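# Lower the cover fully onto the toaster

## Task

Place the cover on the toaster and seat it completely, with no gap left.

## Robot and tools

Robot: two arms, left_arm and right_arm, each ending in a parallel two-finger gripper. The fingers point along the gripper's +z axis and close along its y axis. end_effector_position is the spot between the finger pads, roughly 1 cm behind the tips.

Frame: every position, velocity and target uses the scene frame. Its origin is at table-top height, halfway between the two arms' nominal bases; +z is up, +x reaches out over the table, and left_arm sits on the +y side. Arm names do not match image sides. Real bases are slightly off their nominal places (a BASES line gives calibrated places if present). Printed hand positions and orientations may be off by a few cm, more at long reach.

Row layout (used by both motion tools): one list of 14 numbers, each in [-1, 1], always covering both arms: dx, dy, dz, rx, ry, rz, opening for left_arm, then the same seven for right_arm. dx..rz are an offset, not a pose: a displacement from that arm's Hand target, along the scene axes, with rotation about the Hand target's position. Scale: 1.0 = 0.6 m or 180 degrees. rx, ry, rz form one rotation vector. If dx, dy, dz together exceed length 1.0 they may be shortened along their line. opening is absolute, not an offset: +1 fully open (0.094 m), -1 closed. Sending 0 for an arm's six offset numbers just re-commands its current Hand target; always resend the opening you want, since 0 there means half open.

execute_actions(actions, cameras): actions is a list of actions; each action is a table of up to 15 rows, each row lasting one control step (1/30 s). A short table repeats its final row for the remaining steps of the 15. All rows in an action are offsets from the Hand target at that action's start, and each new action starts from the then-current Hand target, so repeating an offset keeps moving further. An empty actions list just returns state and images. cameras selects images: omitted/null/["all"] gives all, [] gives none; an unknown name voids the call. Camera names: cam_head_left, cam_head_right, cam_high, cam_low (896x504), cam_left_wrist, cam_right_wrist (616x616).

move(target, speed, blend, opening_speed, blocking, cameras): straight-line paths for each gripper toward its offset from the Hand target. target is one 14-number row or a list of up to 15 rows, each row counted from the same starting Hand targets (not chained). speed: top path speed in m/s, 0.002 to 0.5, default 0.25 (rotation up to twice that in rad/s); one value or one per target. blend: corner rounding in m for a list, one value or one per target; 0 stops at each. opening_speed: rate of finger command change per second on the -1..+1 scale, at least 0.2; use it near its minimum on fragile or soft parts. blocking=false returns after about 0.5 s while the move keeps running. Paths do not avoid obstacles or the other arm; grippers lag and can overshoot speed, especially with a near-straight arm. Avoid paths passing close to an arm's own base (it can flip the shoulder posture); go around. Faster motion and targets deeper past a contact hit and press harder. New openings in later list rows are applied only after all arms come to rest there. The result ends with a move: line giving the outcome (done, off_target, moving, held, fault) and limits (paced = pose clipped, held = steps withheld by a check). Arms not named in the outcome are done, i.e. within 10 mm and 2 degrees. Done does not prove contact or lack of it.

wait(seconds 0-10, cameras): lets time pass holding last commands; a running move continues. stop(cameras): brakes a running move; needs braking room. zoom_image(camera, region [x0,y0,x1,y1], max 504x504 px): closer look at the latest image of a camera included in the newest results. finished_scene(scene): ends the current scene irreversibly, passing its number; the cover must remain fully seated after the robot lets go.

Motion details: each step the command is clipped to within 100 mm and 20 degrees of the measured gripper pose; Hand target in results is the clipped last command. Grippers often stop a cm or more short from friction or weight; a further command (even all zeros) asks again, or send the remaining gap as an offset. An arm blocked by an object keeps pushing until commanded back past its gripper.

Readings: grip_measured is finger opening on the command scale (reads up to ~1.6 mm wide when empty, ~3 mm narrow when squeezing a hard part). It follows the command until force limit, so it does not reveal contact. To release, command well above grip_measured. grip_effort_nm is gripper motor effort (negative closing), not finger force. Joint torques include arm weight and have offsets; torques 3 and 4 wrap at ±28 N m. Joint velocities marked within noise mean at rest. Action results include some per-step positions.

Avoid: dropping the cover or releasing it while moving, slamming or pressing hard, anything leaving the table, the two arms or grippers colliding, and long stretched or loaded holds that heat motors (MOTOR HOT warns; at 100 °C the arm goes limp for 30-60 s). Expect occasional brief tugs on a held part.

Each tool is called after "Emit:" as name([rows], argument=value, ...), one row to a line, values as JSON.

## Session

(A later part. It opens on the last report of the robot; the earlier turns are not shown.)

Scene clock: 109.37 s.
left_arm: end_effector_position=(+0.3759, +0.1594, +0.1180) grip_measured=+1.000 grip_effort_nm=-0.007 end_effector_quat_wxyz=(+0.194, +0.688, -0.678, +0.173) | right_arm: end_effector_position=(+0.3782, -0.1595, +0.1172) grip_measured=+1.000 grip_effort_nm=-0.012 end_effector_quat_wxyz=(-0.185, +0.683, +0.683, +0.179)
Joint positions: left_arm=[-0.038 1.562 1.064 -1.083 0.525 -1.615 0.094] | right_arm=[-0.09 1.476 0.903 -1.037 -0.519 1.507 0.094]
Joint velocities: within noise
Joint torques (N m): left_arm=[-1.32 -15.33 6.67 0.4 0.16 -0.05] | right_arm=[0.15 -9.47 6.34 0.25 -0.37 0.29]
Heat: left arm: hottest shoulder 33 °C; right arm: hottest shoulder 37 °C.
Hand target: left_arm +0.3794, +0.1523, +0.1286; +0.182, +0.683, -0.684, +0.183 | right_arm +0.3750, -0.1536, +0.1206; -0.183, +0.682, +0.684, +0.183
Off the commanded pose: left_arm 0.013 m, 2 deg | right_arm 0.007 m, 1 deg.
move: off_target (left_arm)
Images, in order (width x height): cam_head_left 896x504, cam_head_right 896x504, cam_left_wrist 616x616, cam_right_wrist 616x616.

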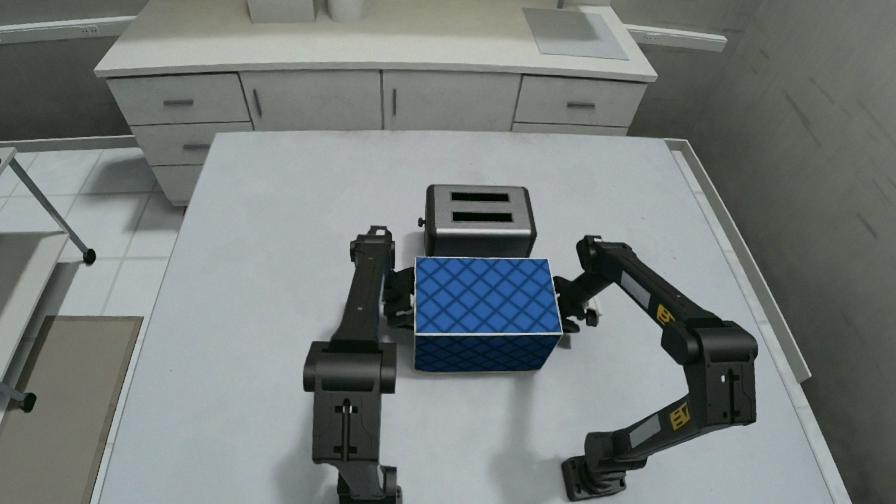

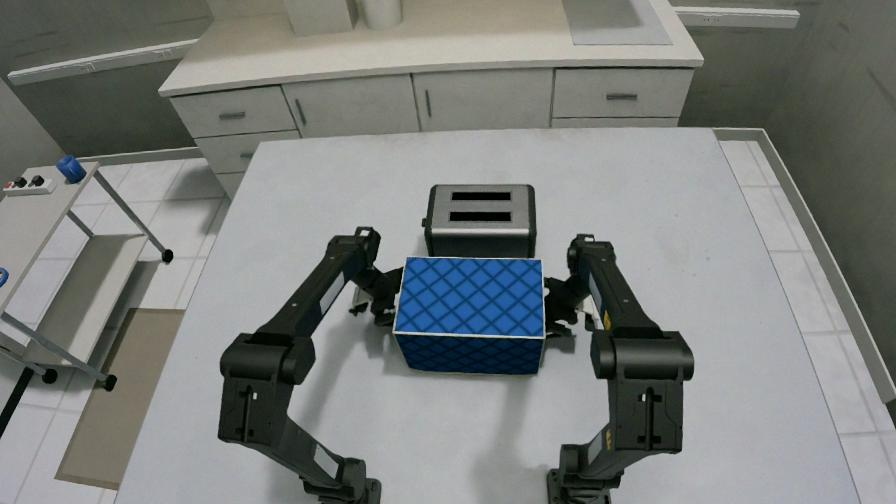

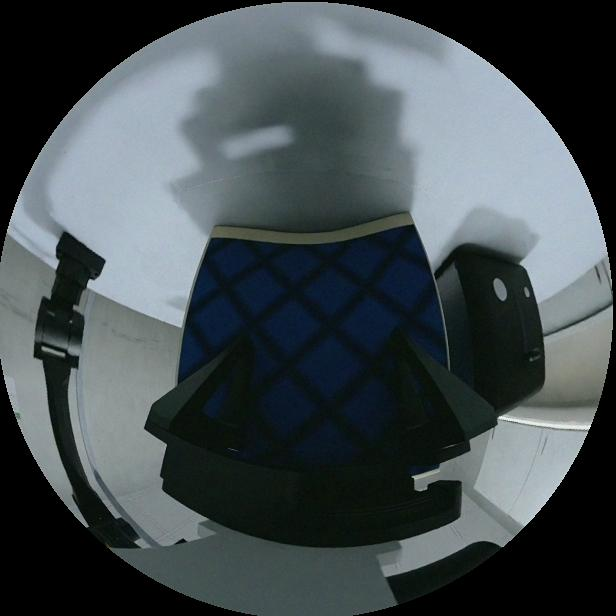

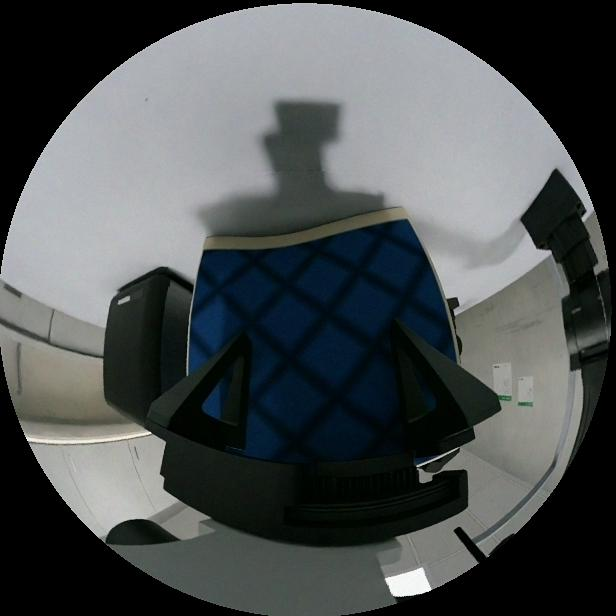

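Emit:
move([
  [0,0.045,0.02,0,0,0,1,0.004,-0.045,0.02,0,0,0,1],
  [0,0.045,0.11,0,0,0,1,0.004,-0.045,0.115,0,0,0,1],
  [0,0.0,0.11,0,0,0,1,0.004,0.0,0.115,0,0,0,1],
], speed=0.1, blend=0.01)

Emit:
zoom_image(camera="cam_head_left", region=[340, 230, 620, 390])

Emit:
zoom_image(camera="cam_low", region=[260, 150, 540, 330])

Scene clock: 123.67 s.
left_arm: end_effector_position=(+0.3660, +0.1641, +0.1724) grip_measured=+1.000 grip_effort_nm=-0.022 end_effector_quat_wxyz=(+0.199, +0.692, -0.675, +0.163) | right_arm: end_effector_position=(+0.3603, -0.1616, +0.1684) grip_measured=+1.000 grip_effort_nm=-0.012 end_effector_quat_wxyz=(-0.203, +0.690, +0.675, +0.163)
Joint positions: left_arm=[-0.029 1.488 1.137 -1.256 0.519 -1.609 0.094] | right_arm=[-0.099 1.389 0.963 -1.237 -0.52 1.507 0.094]
Joint velocities: within noise
Joint torques (N m): left_arm=[-2.32 -14.74 9.48 0.08 0.44 -0.08] | right_arm=[0.97 -8.7 11.89 0.17 -0.39 0.32]
Heat: left arm: hottest shoulder 33 °C; right arm: hottest shoulder 36 °C.
Hand target: left_arm +0.3793, +0.1523, +0.1945; +0.183, +0.682, -0.684, +0.183 | right_arm +0.3774, -0.1537, +0.1895; -0.183, +0.682, +0.684, +0.183
Off the commanded pose: left_arm 0.028 m, 3 deg | right_arm 0.028 m, 4 deg.
move: off_target (left_arm, right_arm)

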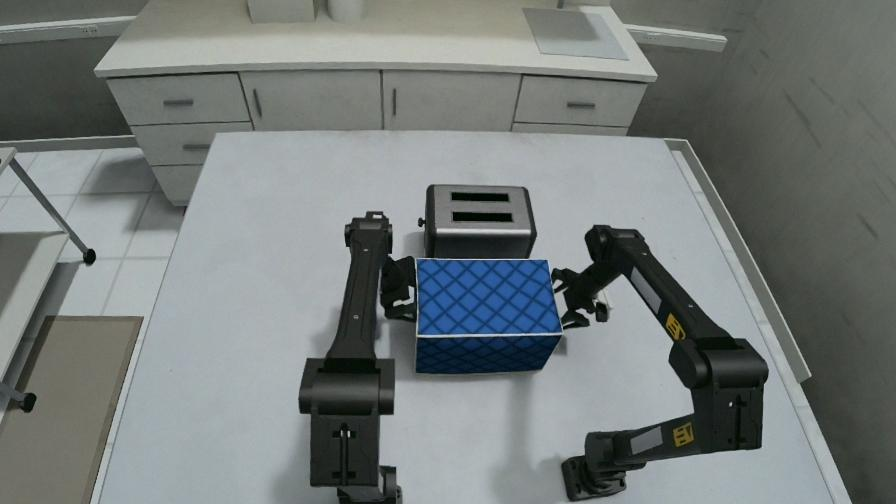

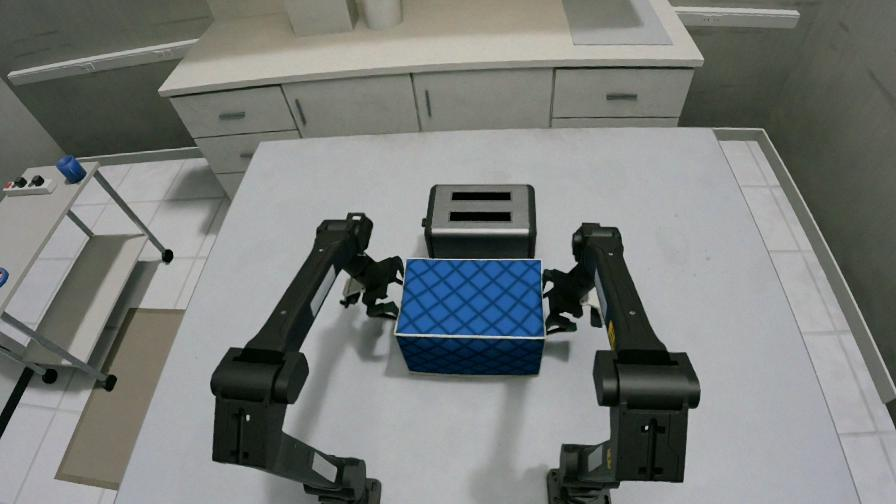

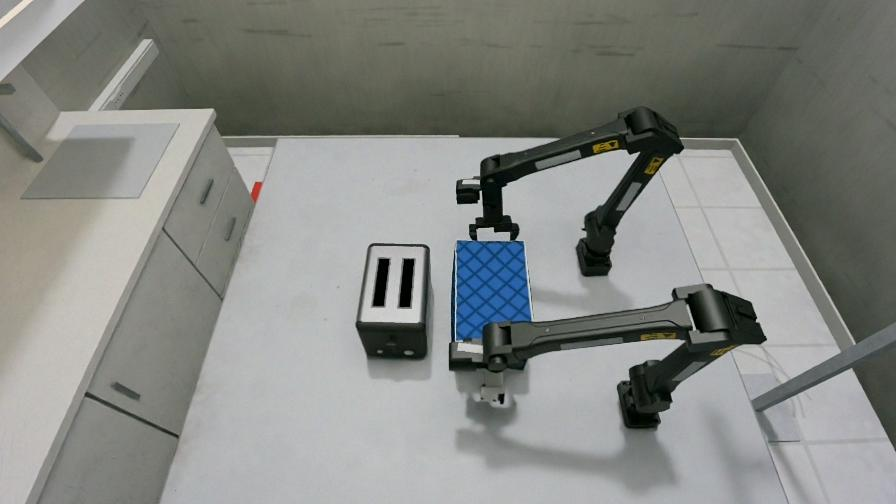

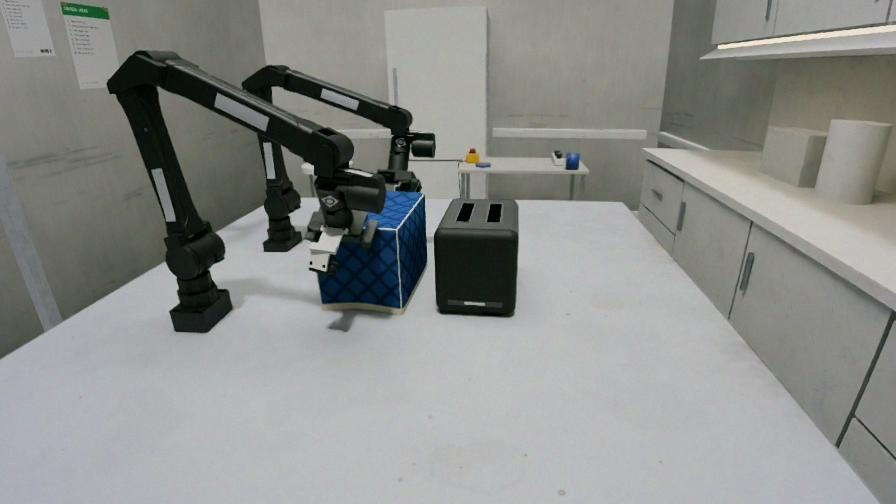

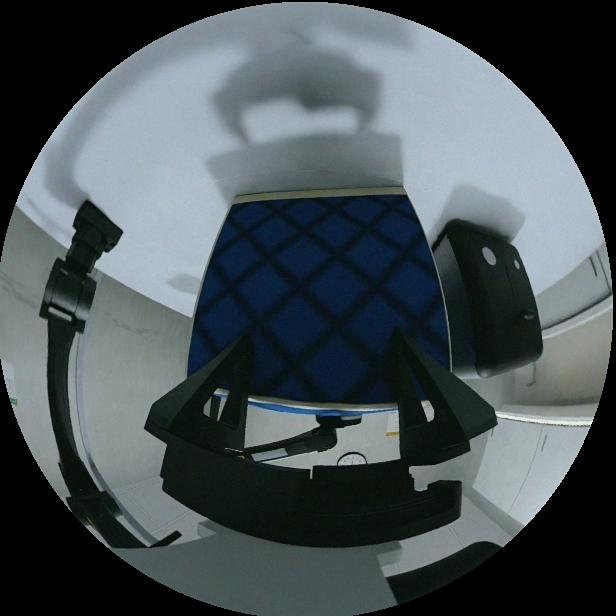

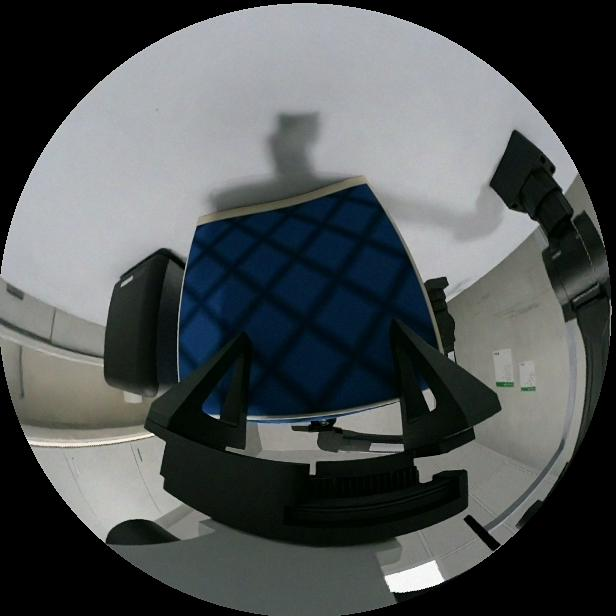

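Scaled by 1.800.

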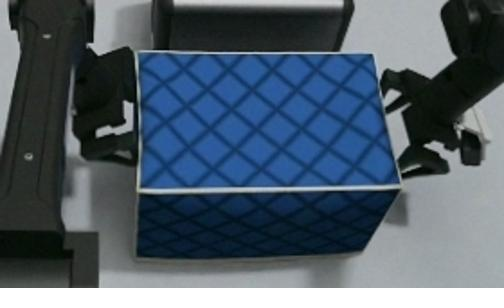

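Scaled by 1.800.

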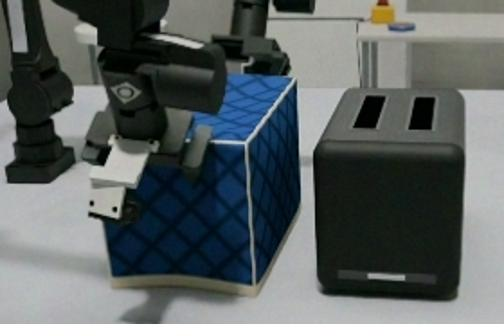

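Emit:
move([
  [0,0.03,0.01,0,0,0,1,0.0,-0.03,0.01,0,0,0,1],
  [0.015,0.03,0.01,0,0,0,1,0.02,-0.03,0.012,0,0,0,1],
  [0.015,-0.045,0.01,0,0,0,1,0.02,0.045,0.012,0,0,0,1],
], speed=0.1, blend=0.005)

Emit:
zoom_image(camera="cam_head_left", region=[340, 230, 620, 390])

Emit:
zoom_image(camera="cam_low", region=[260, 150, 540, 330])

Scene clock: 132.80 s.
left_arm: end_effector_position=(+0.3754, +0.1421, +0.1836) grip_measured=+1.000 grip_effort_nm=-0.022 end_effector_quat_wxyz=(+0.192, +0.697, -0.671, +0.165) | right_arm: end_effector_position=(+0.3722, -0.1371, +0.1805) grip_measured=+1.000 grip_effort_nm=-0.027 end_effector_quat_wxyz=(-0.195, +0.685, +0.682, +0.166)
Joint positions: left_arm=[-0.084 1.488 1.17 -1.24 0.511 -1.691 0.094] | right_arm=[-0.028 1.389 1 -1.222 -0.517 1.574 0.094]
Joint velocities: within noise
Joint torques (N m): left_arm=[-2.55 -13.04 9.84 0.28 0.58 0] | right_arm=[0.97 -7.88 12.03 0.4 -0.53 0.49]
Heat: left arm: hottest shoulder 33 °C; right arm: hottest shoulder 35 °C.
Hand target: left_arm +0.3883, +0.1254, +0.2005; +0.182, +0.683, -0.684, +0.183 | right_arm +0.3894, -0.1266, +0.1966; -0.183, +0.682, +0.684, +0.183
Off the commanded pose: left_arm 0.027 m, 3 deg | right_arm 0.026 m, 2 deg.
move: off_target (left_arm, right_arm)

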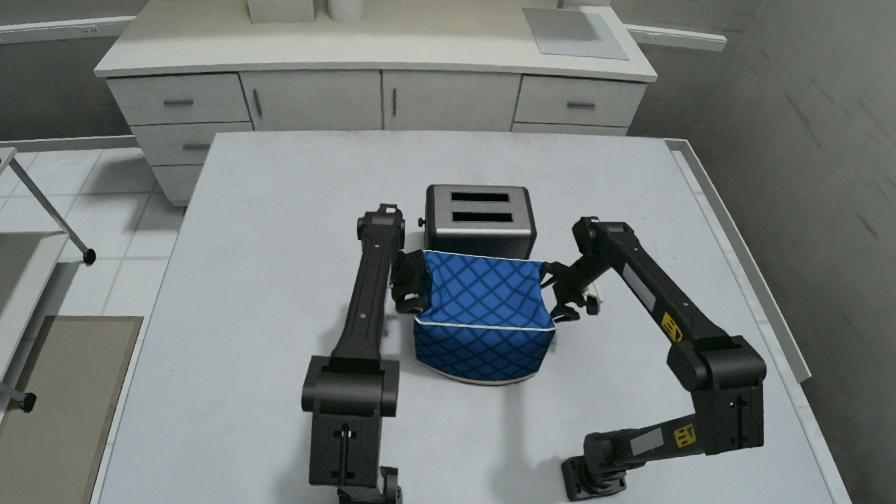

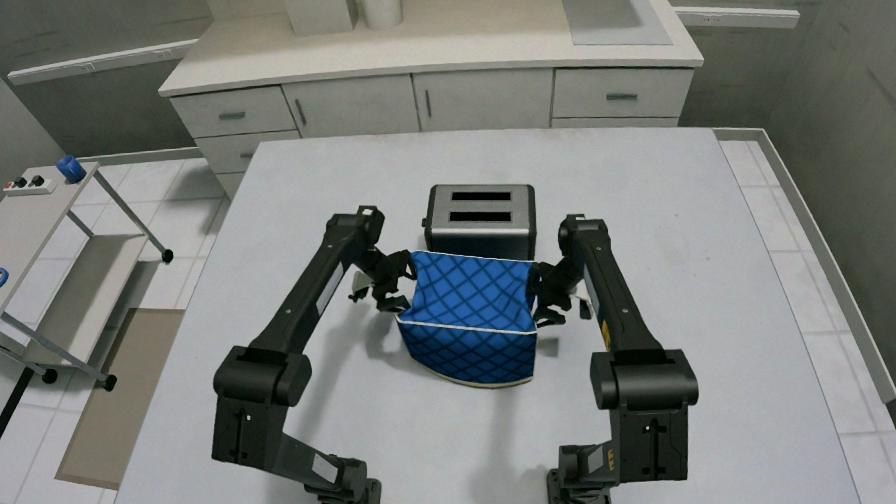

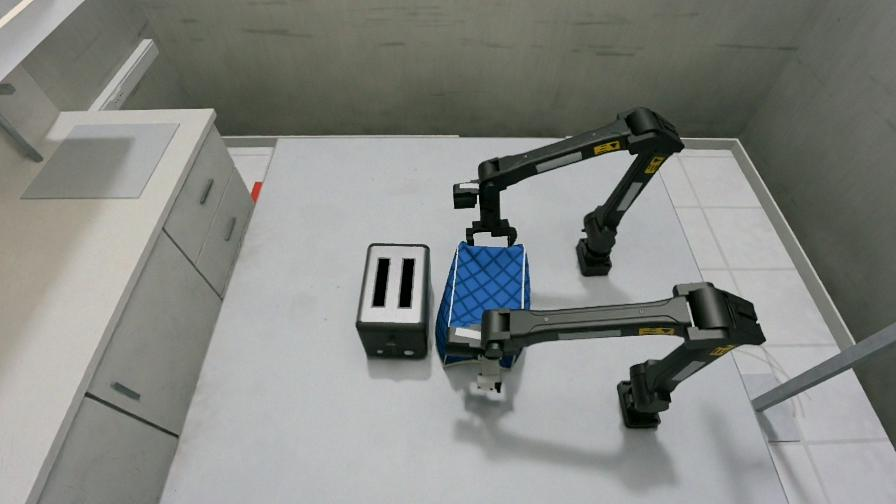

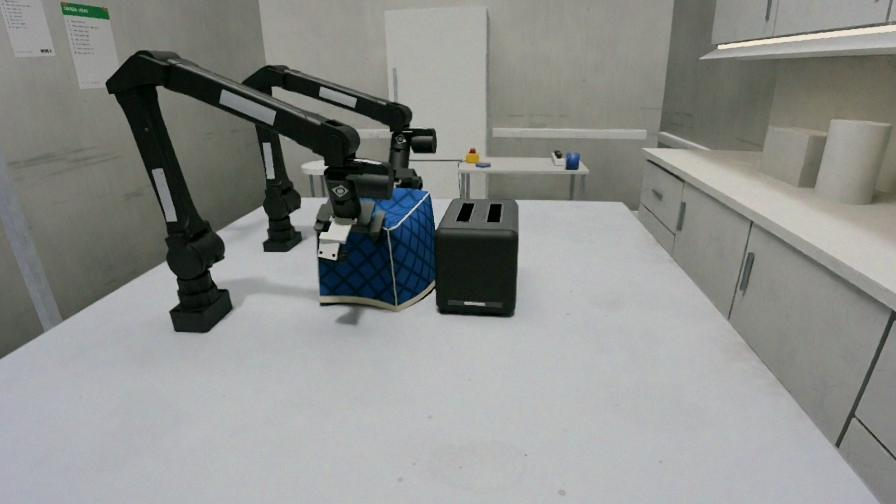

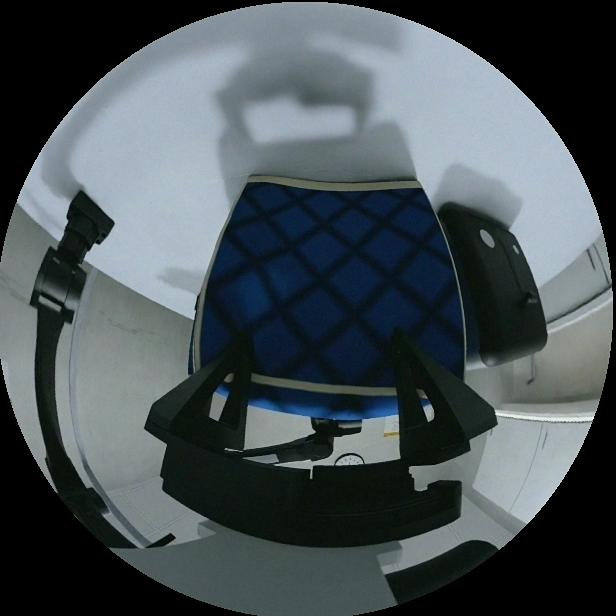

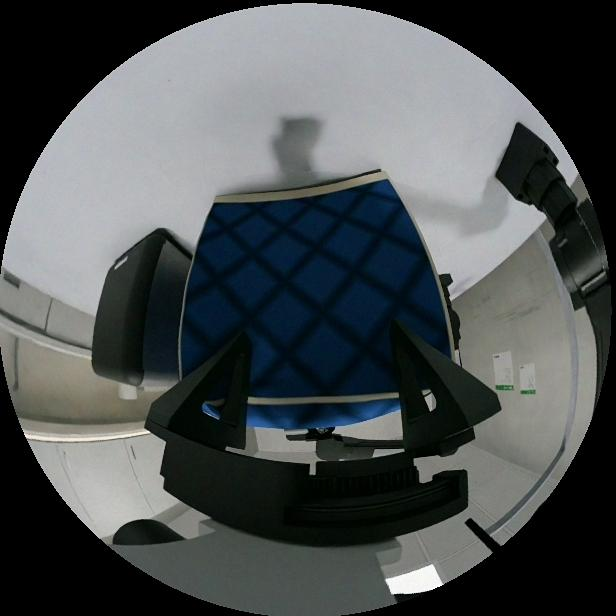

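Scaled by 1.800.

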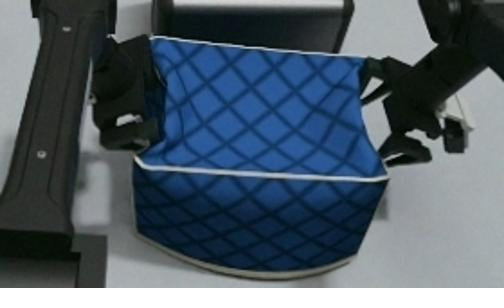

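Scaled by 1.800.

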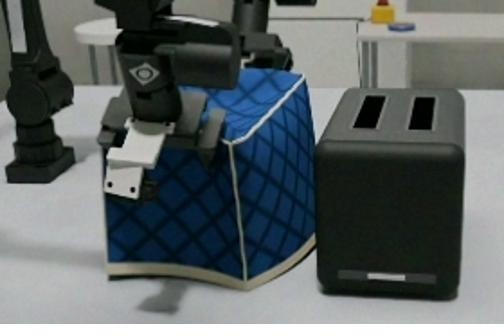

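Emit:
move([
  [0,0.12,0.01,0,0,0,1,0,-0.12,0.01,0,0,0,1],
  [-0.003,0.2,0.13,-0.066,-0.305,-0.397,1,-0.003,-0.2,0.135,0.066,-0.305,0.397,1],
], speed=0.3, blend=0.02)

Emit:
zoom_image(camera="cam_head_left", region=[340, 230, 620, 390])

Emit:
zoom_image(camera="cam_low", region=[260, 150, 540, 330])

Scene clock: 163.07 s.
left_arm: end_effector_position=(+0.3743, +0.2366, +0.2691) grip_measured=+1.000 grip_effort_nm=-0.017 end_effector_quat_wxyz=(-0.013, -0.001, +0.923, -0.384) | right_arm: end_effector_position=(+0.3723, -0.2364, +0.2676) grip_measured=+1.000 grip_effort_nm=-0.022 end_effector_quat_wxyz=(-0.007, +0.008, +0.925, +0.381)
Joint positions: left_arm=[0.228 1.525 1.358 -1.661 0.754 0.332 0.094] | right_arm=[-0.384 1.443 1.209 -1.669 -0.721 -0.457 0.094]
Joint velocities: within noise
Joint torques (N m): left_arm=[1.14 -11.87 9.99 -0.76 0.58 0.22] | right_arm=[-1.9 -6.95 12.96 -0.62 -0.59 -0.1]
Heat: left arm: hottest elbow 36 °C; right arm: hottest shoulder 34 °C.
Hand target: left_arm +0.3865, +0.2454, +0.2785; +0.000, +0.000, +0.923, -0.384 | right_arm +0.3875, -0.2466, +0.2776; +0.001, +0.000, +0.924, +0.383
Off the commanded pose: left_arm 0.018 m, 1 deg | right_arm 0.021 m, 1 deg.
joint sent to its limit (right arm) — joint 4 (wrist pitch), lower limit. The joint targets still meet the commanded pose.
move: off_target (left_arm, right_arm)

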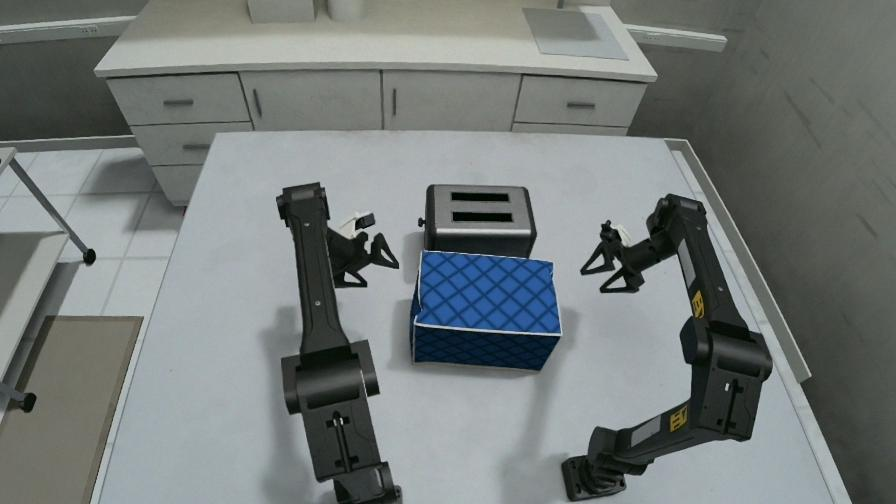

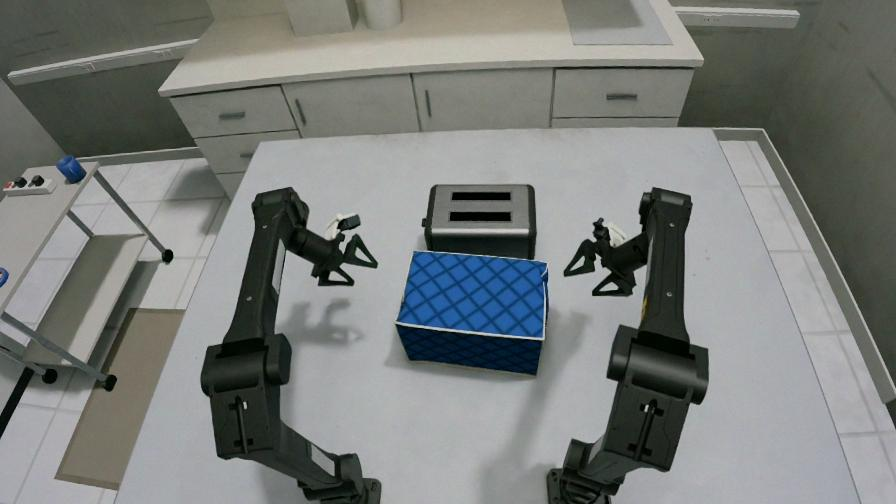

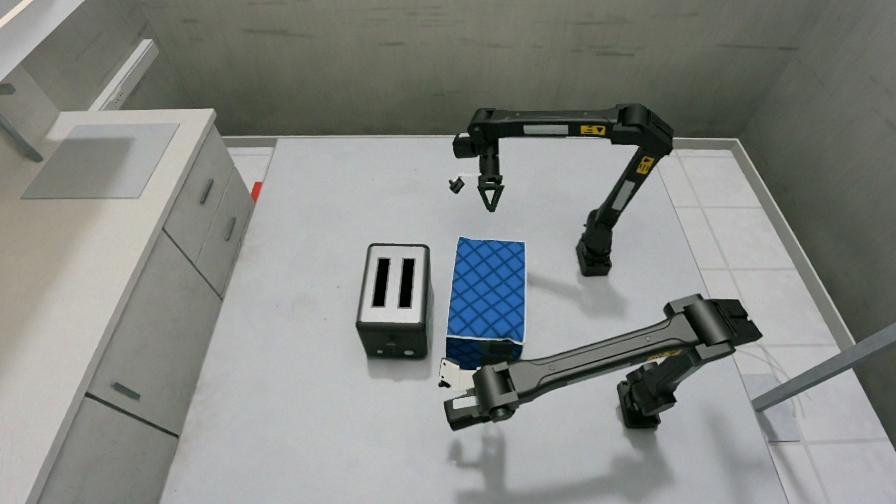

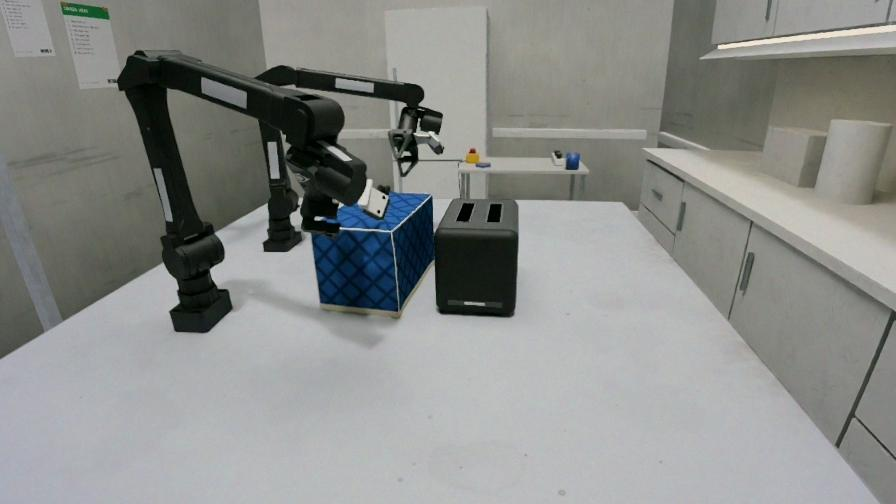

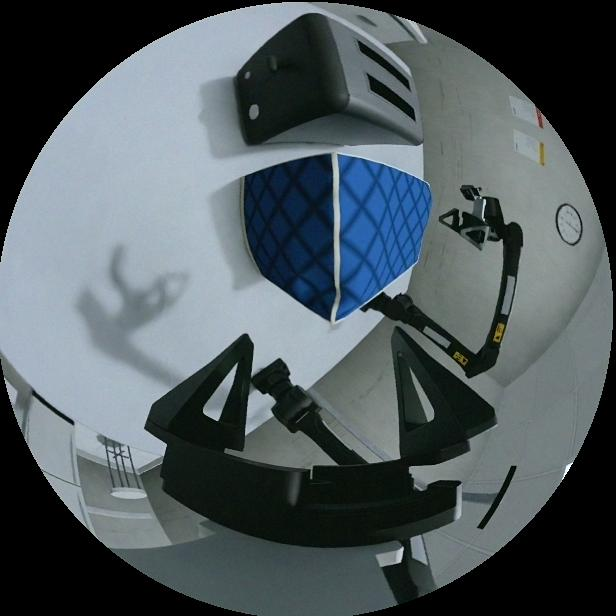

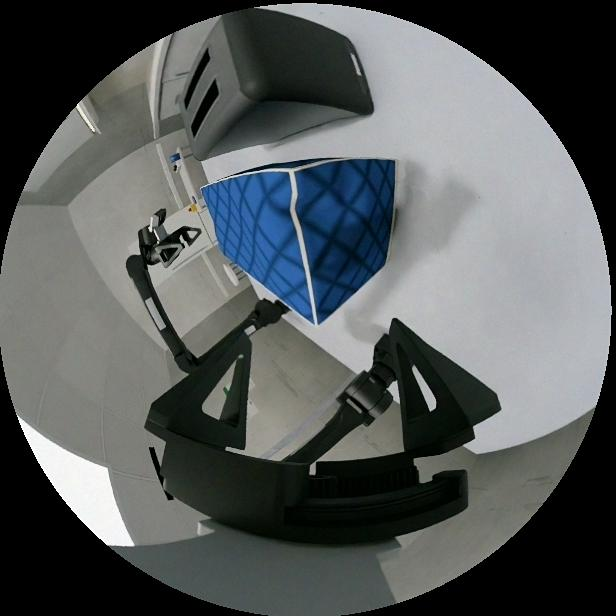

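Scaled by 1.800.

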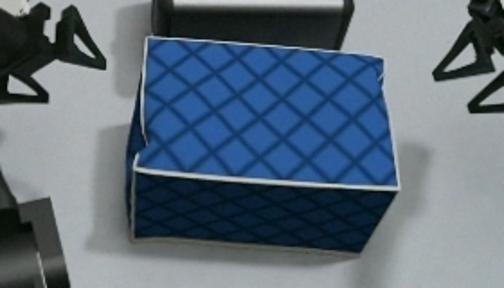

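Scaled by 1.800.

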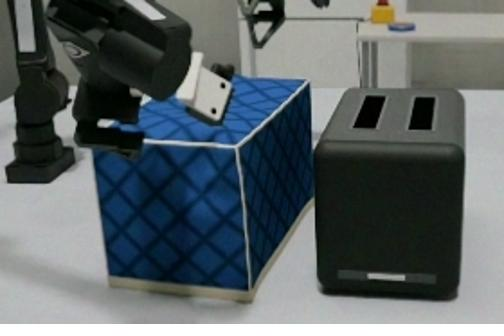

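Emit:
move(target=[0.0275,-0.1,-0.0875,0,0,0,1,0.0075,0.1,-0.086,0,0,0,1], speed=0.15)

Emit:
zoom_image(camera="cam_head_left", region=[340, 230, 620, 390])

Emit:
zoom_image(camera="cam_low", region=[260, 150, 540, 330])

Scene clock: 177.10 s.
left_arm: end_effector_position=(+0.3991, +0.1903, +0.2287) grip_measured=+1.000 grip_effort_nm=-0.022 end_effector_quat_wxyz=(+0.002, -0.001, +0.924, -0.383) | right_arm: end_effector_position=(+0.3932, -0.1914, +0.2361) grip_measured=+1.000 grip_effort_nm=-0.032 end_effector_quat_wxyz=(+0.015, -0.007, +0.925, +0.379)
Joint positions: left_arm=[0.114 1.55 1.284 -1.417 0.779 0.162 0.094] | right_arm=[-0.26 1.443 1.132 -1.445 -0.76 -0.314 0.094]
Joint velocities: within noise
Joint torques (N m): left_arm=[-1.14 -13.22 7.3 0.21 0.58 0.01] | right_arm=[-0.21 -7.18 7.24 0.14 -0.62 0.21]
Heat: left arm: hottest elbow 37 °C; right arm: hottest shoulder 34 °C.
Hand target: left_arm +0.4030, +0.1853, +0.2261; +0.000, +0.000, +0.923, -0.384 | right_arm +0.3920, -0.1867, +0.2261; +0.001, +0.000, +0.924, +0.383
Off the commanded pose: left_arm 0.007 m, 0 deg | right_arm 0.011 m, 2 deg.
move: off_target (right_arm)

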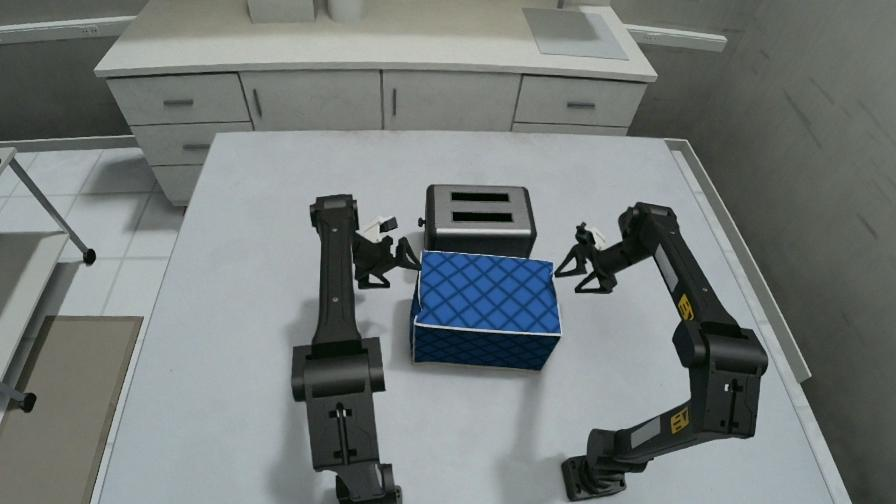

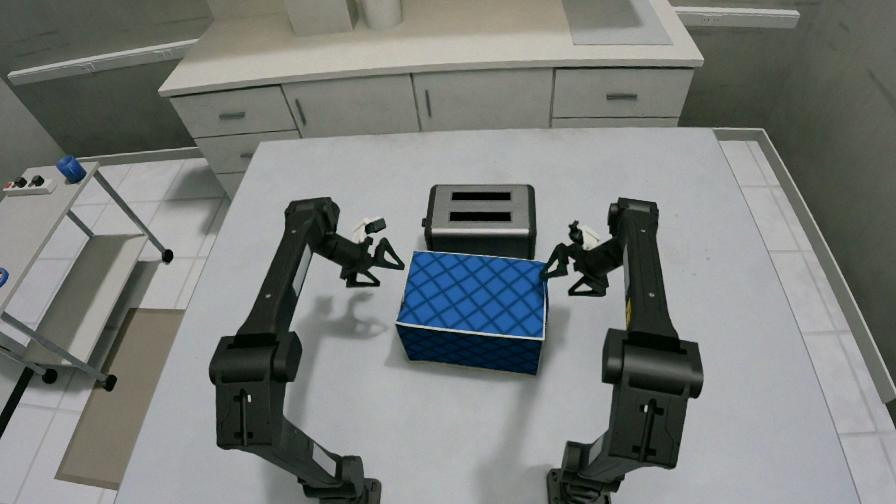

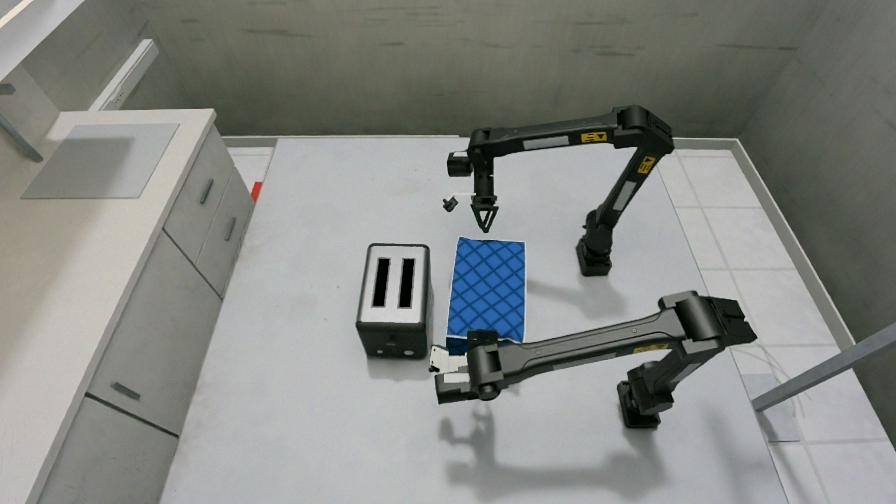

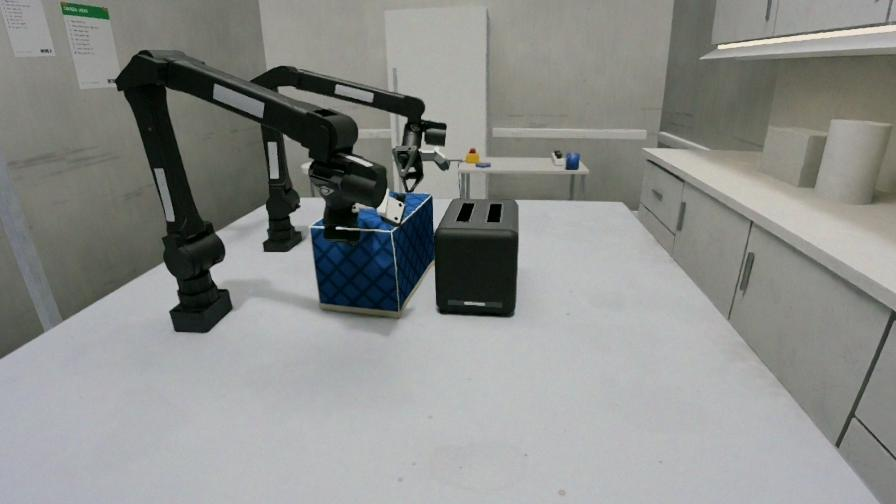

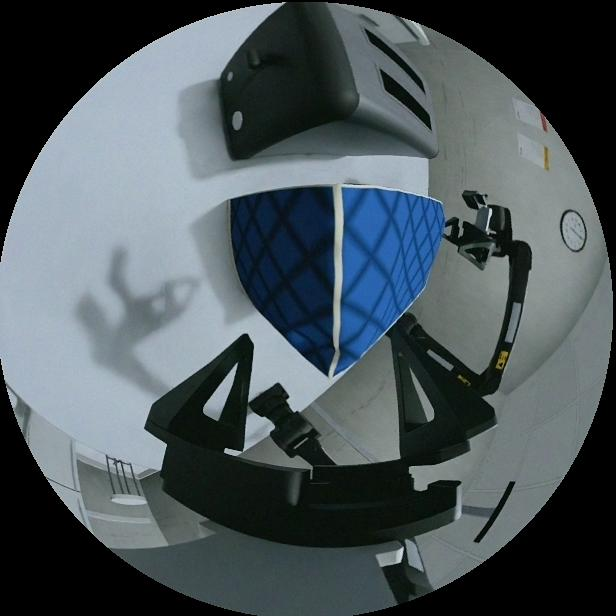

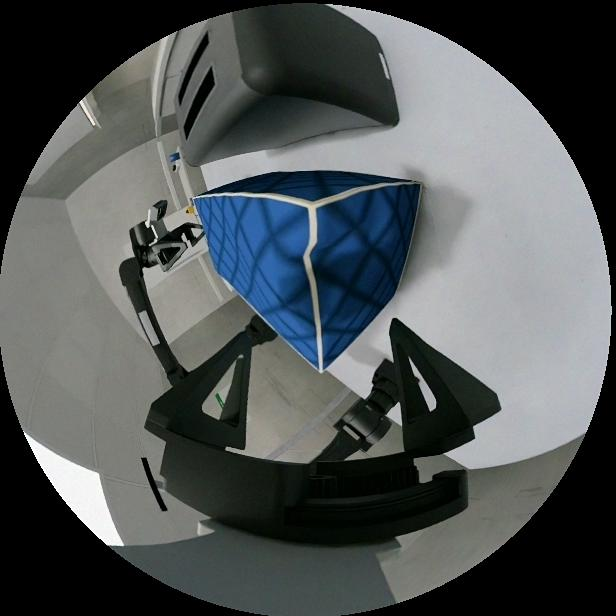

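Scaled by 1.800.

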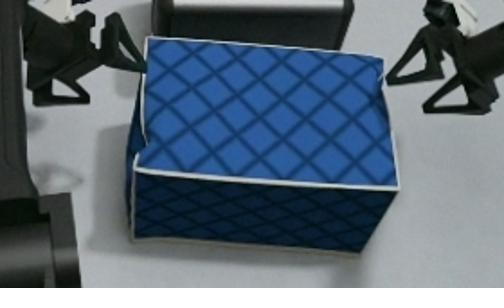

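Scaled by 1.800.

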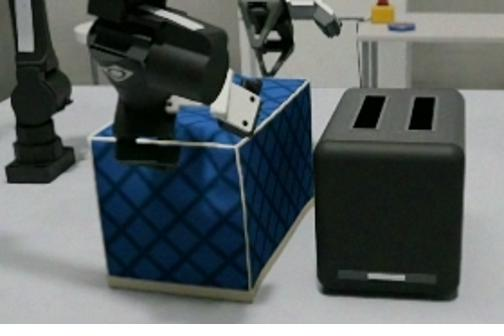

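Emit:
move(target=[-0.003,-0.065,-0.065,0,0,0,1,-0.008,0.067,-0.075,0,0,0,1], speed=0.08)

Emit:
zoom_image(camera="cam_head_left", region=[340, 230, 620, 390])

Emit:
zoom_image(camera="cam_low", region=[260, 150, 540, 330])

Scene clock: 185.17 s.
left_arm: end_effector_position=(+0.3983, +0.1529, +0.1921) grip_measured=+1.000 grip_effort_nm=-0.017 end_effector_quat_wxyz=(+0.005, -0.002, +0.924, -0.382) | right_arm: end_effector_position=(+0.3899, -0.1518, +0.1912) grip_measured=+1.000 grip_effort_nm=-0.027 end_effector_quat_wxyz=(+0.015, -0.007, +0.925, +0.380)
Joint positions: left_arm=[0.03 1.55 1.186 -1.226 0.784 0.039 0.094] | right_arm=[-0.162 1.443 1.007 -1.225 -0.776 -0.176 0.094]
Joint velocities: within noise
Joint torques (N m): left_arm=[-1.32 -12.69 6.94 0.36 0.59 -0.01] | right_arm=[0.03 -6.89 7.01 0.34 -0.62 0.22]
Heat: left arm: hottest elbow 36 °C; right arm: hottest shoulder 33 °C.
Hand target: left_arm +0.4011, +0.1463, +0.1871; +0.000, +0.000, +0.923, -0.384 | right_arm +0.3872, -0.1464, +0.1810; +0.000, +0.000, +0.924, +0.383
Off the commanded pose: left_arm 0.009 m, 1 deg | right_arm 0.012 m, 2 deg.
move: off_target (right_arm)

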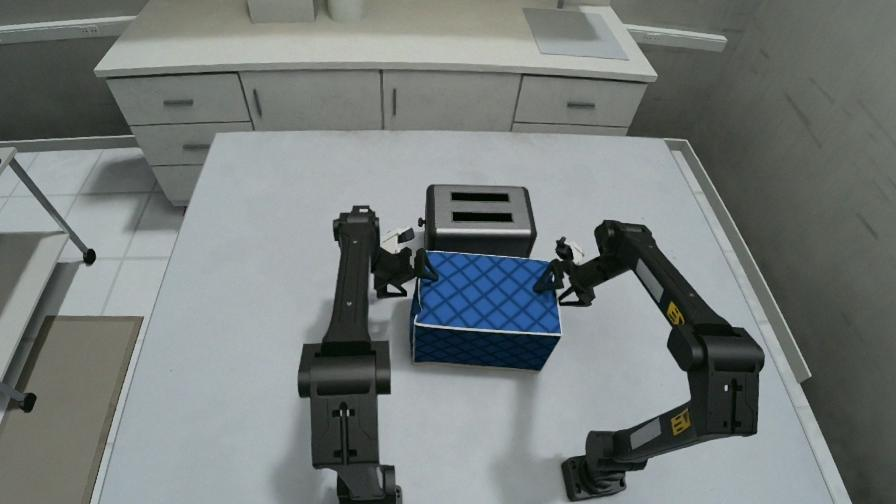

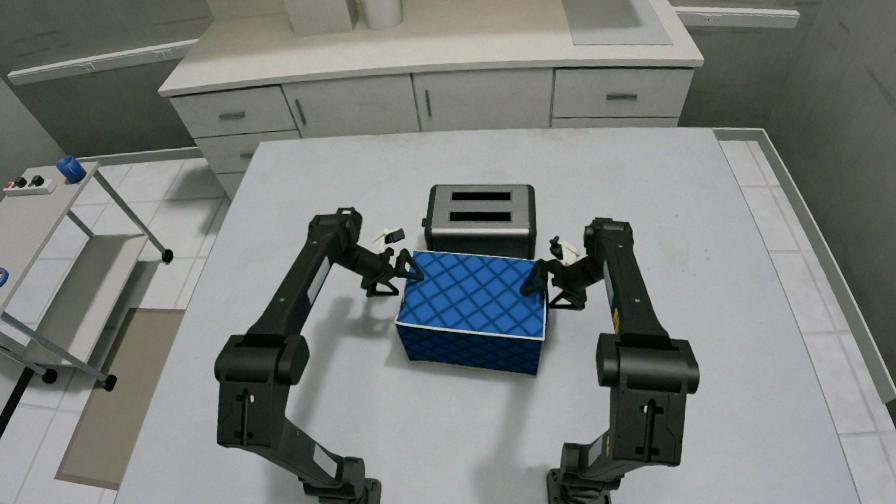

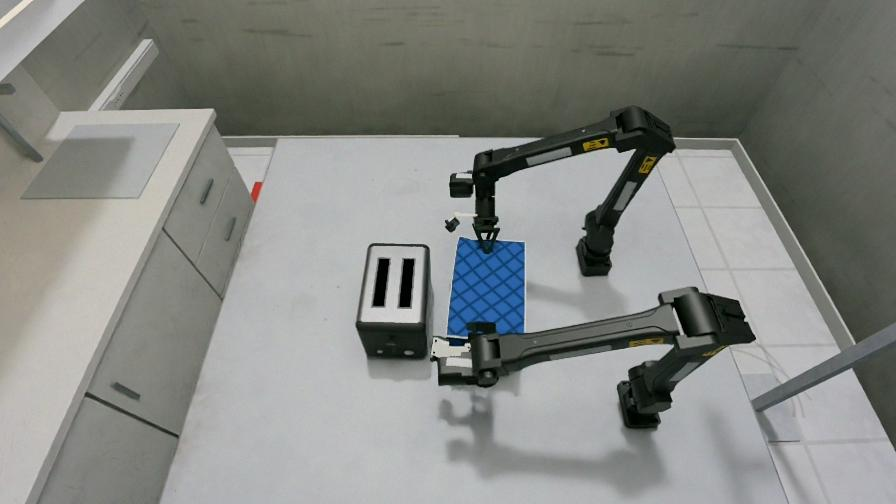

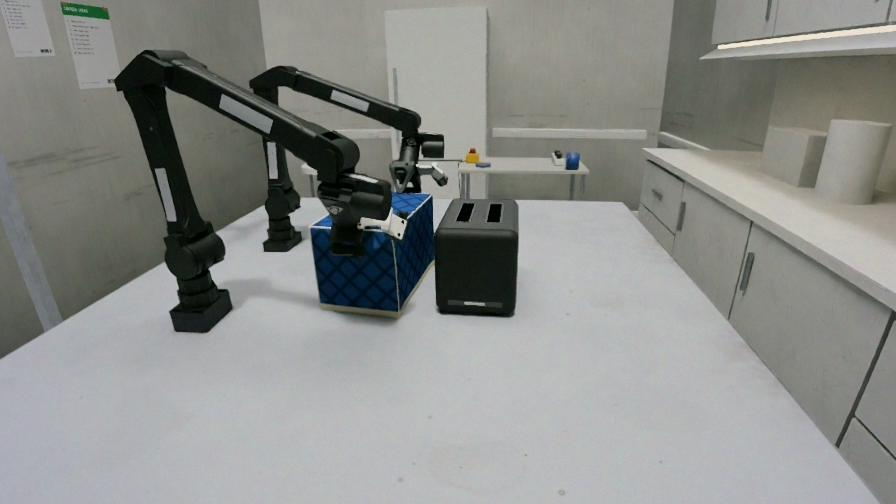

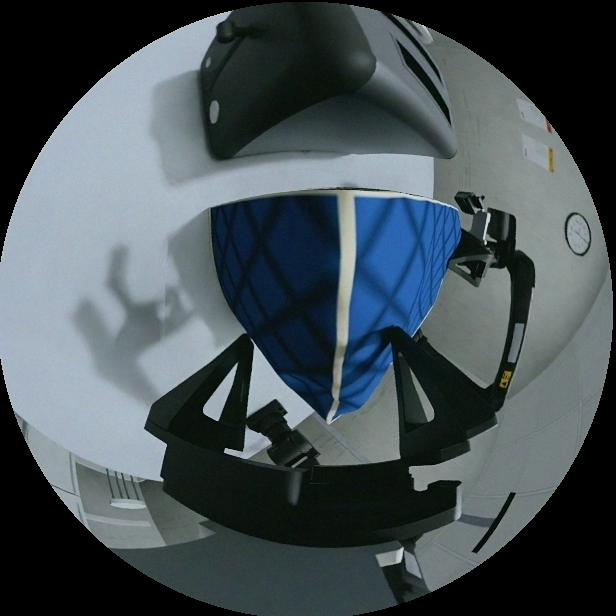

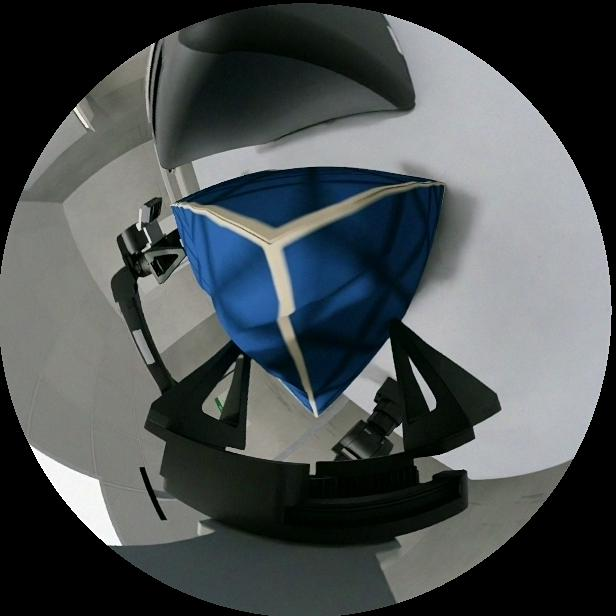

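Scaled by 1.800.

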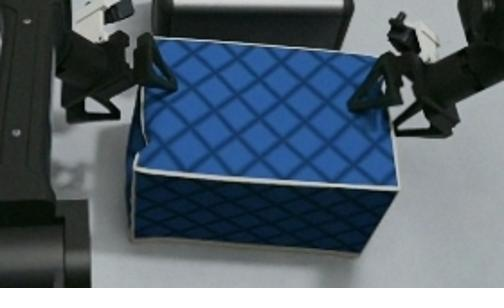

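Scaled by 1.800.

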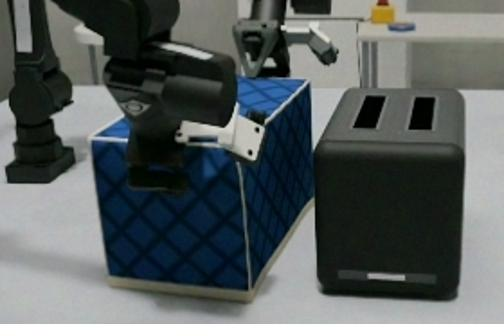

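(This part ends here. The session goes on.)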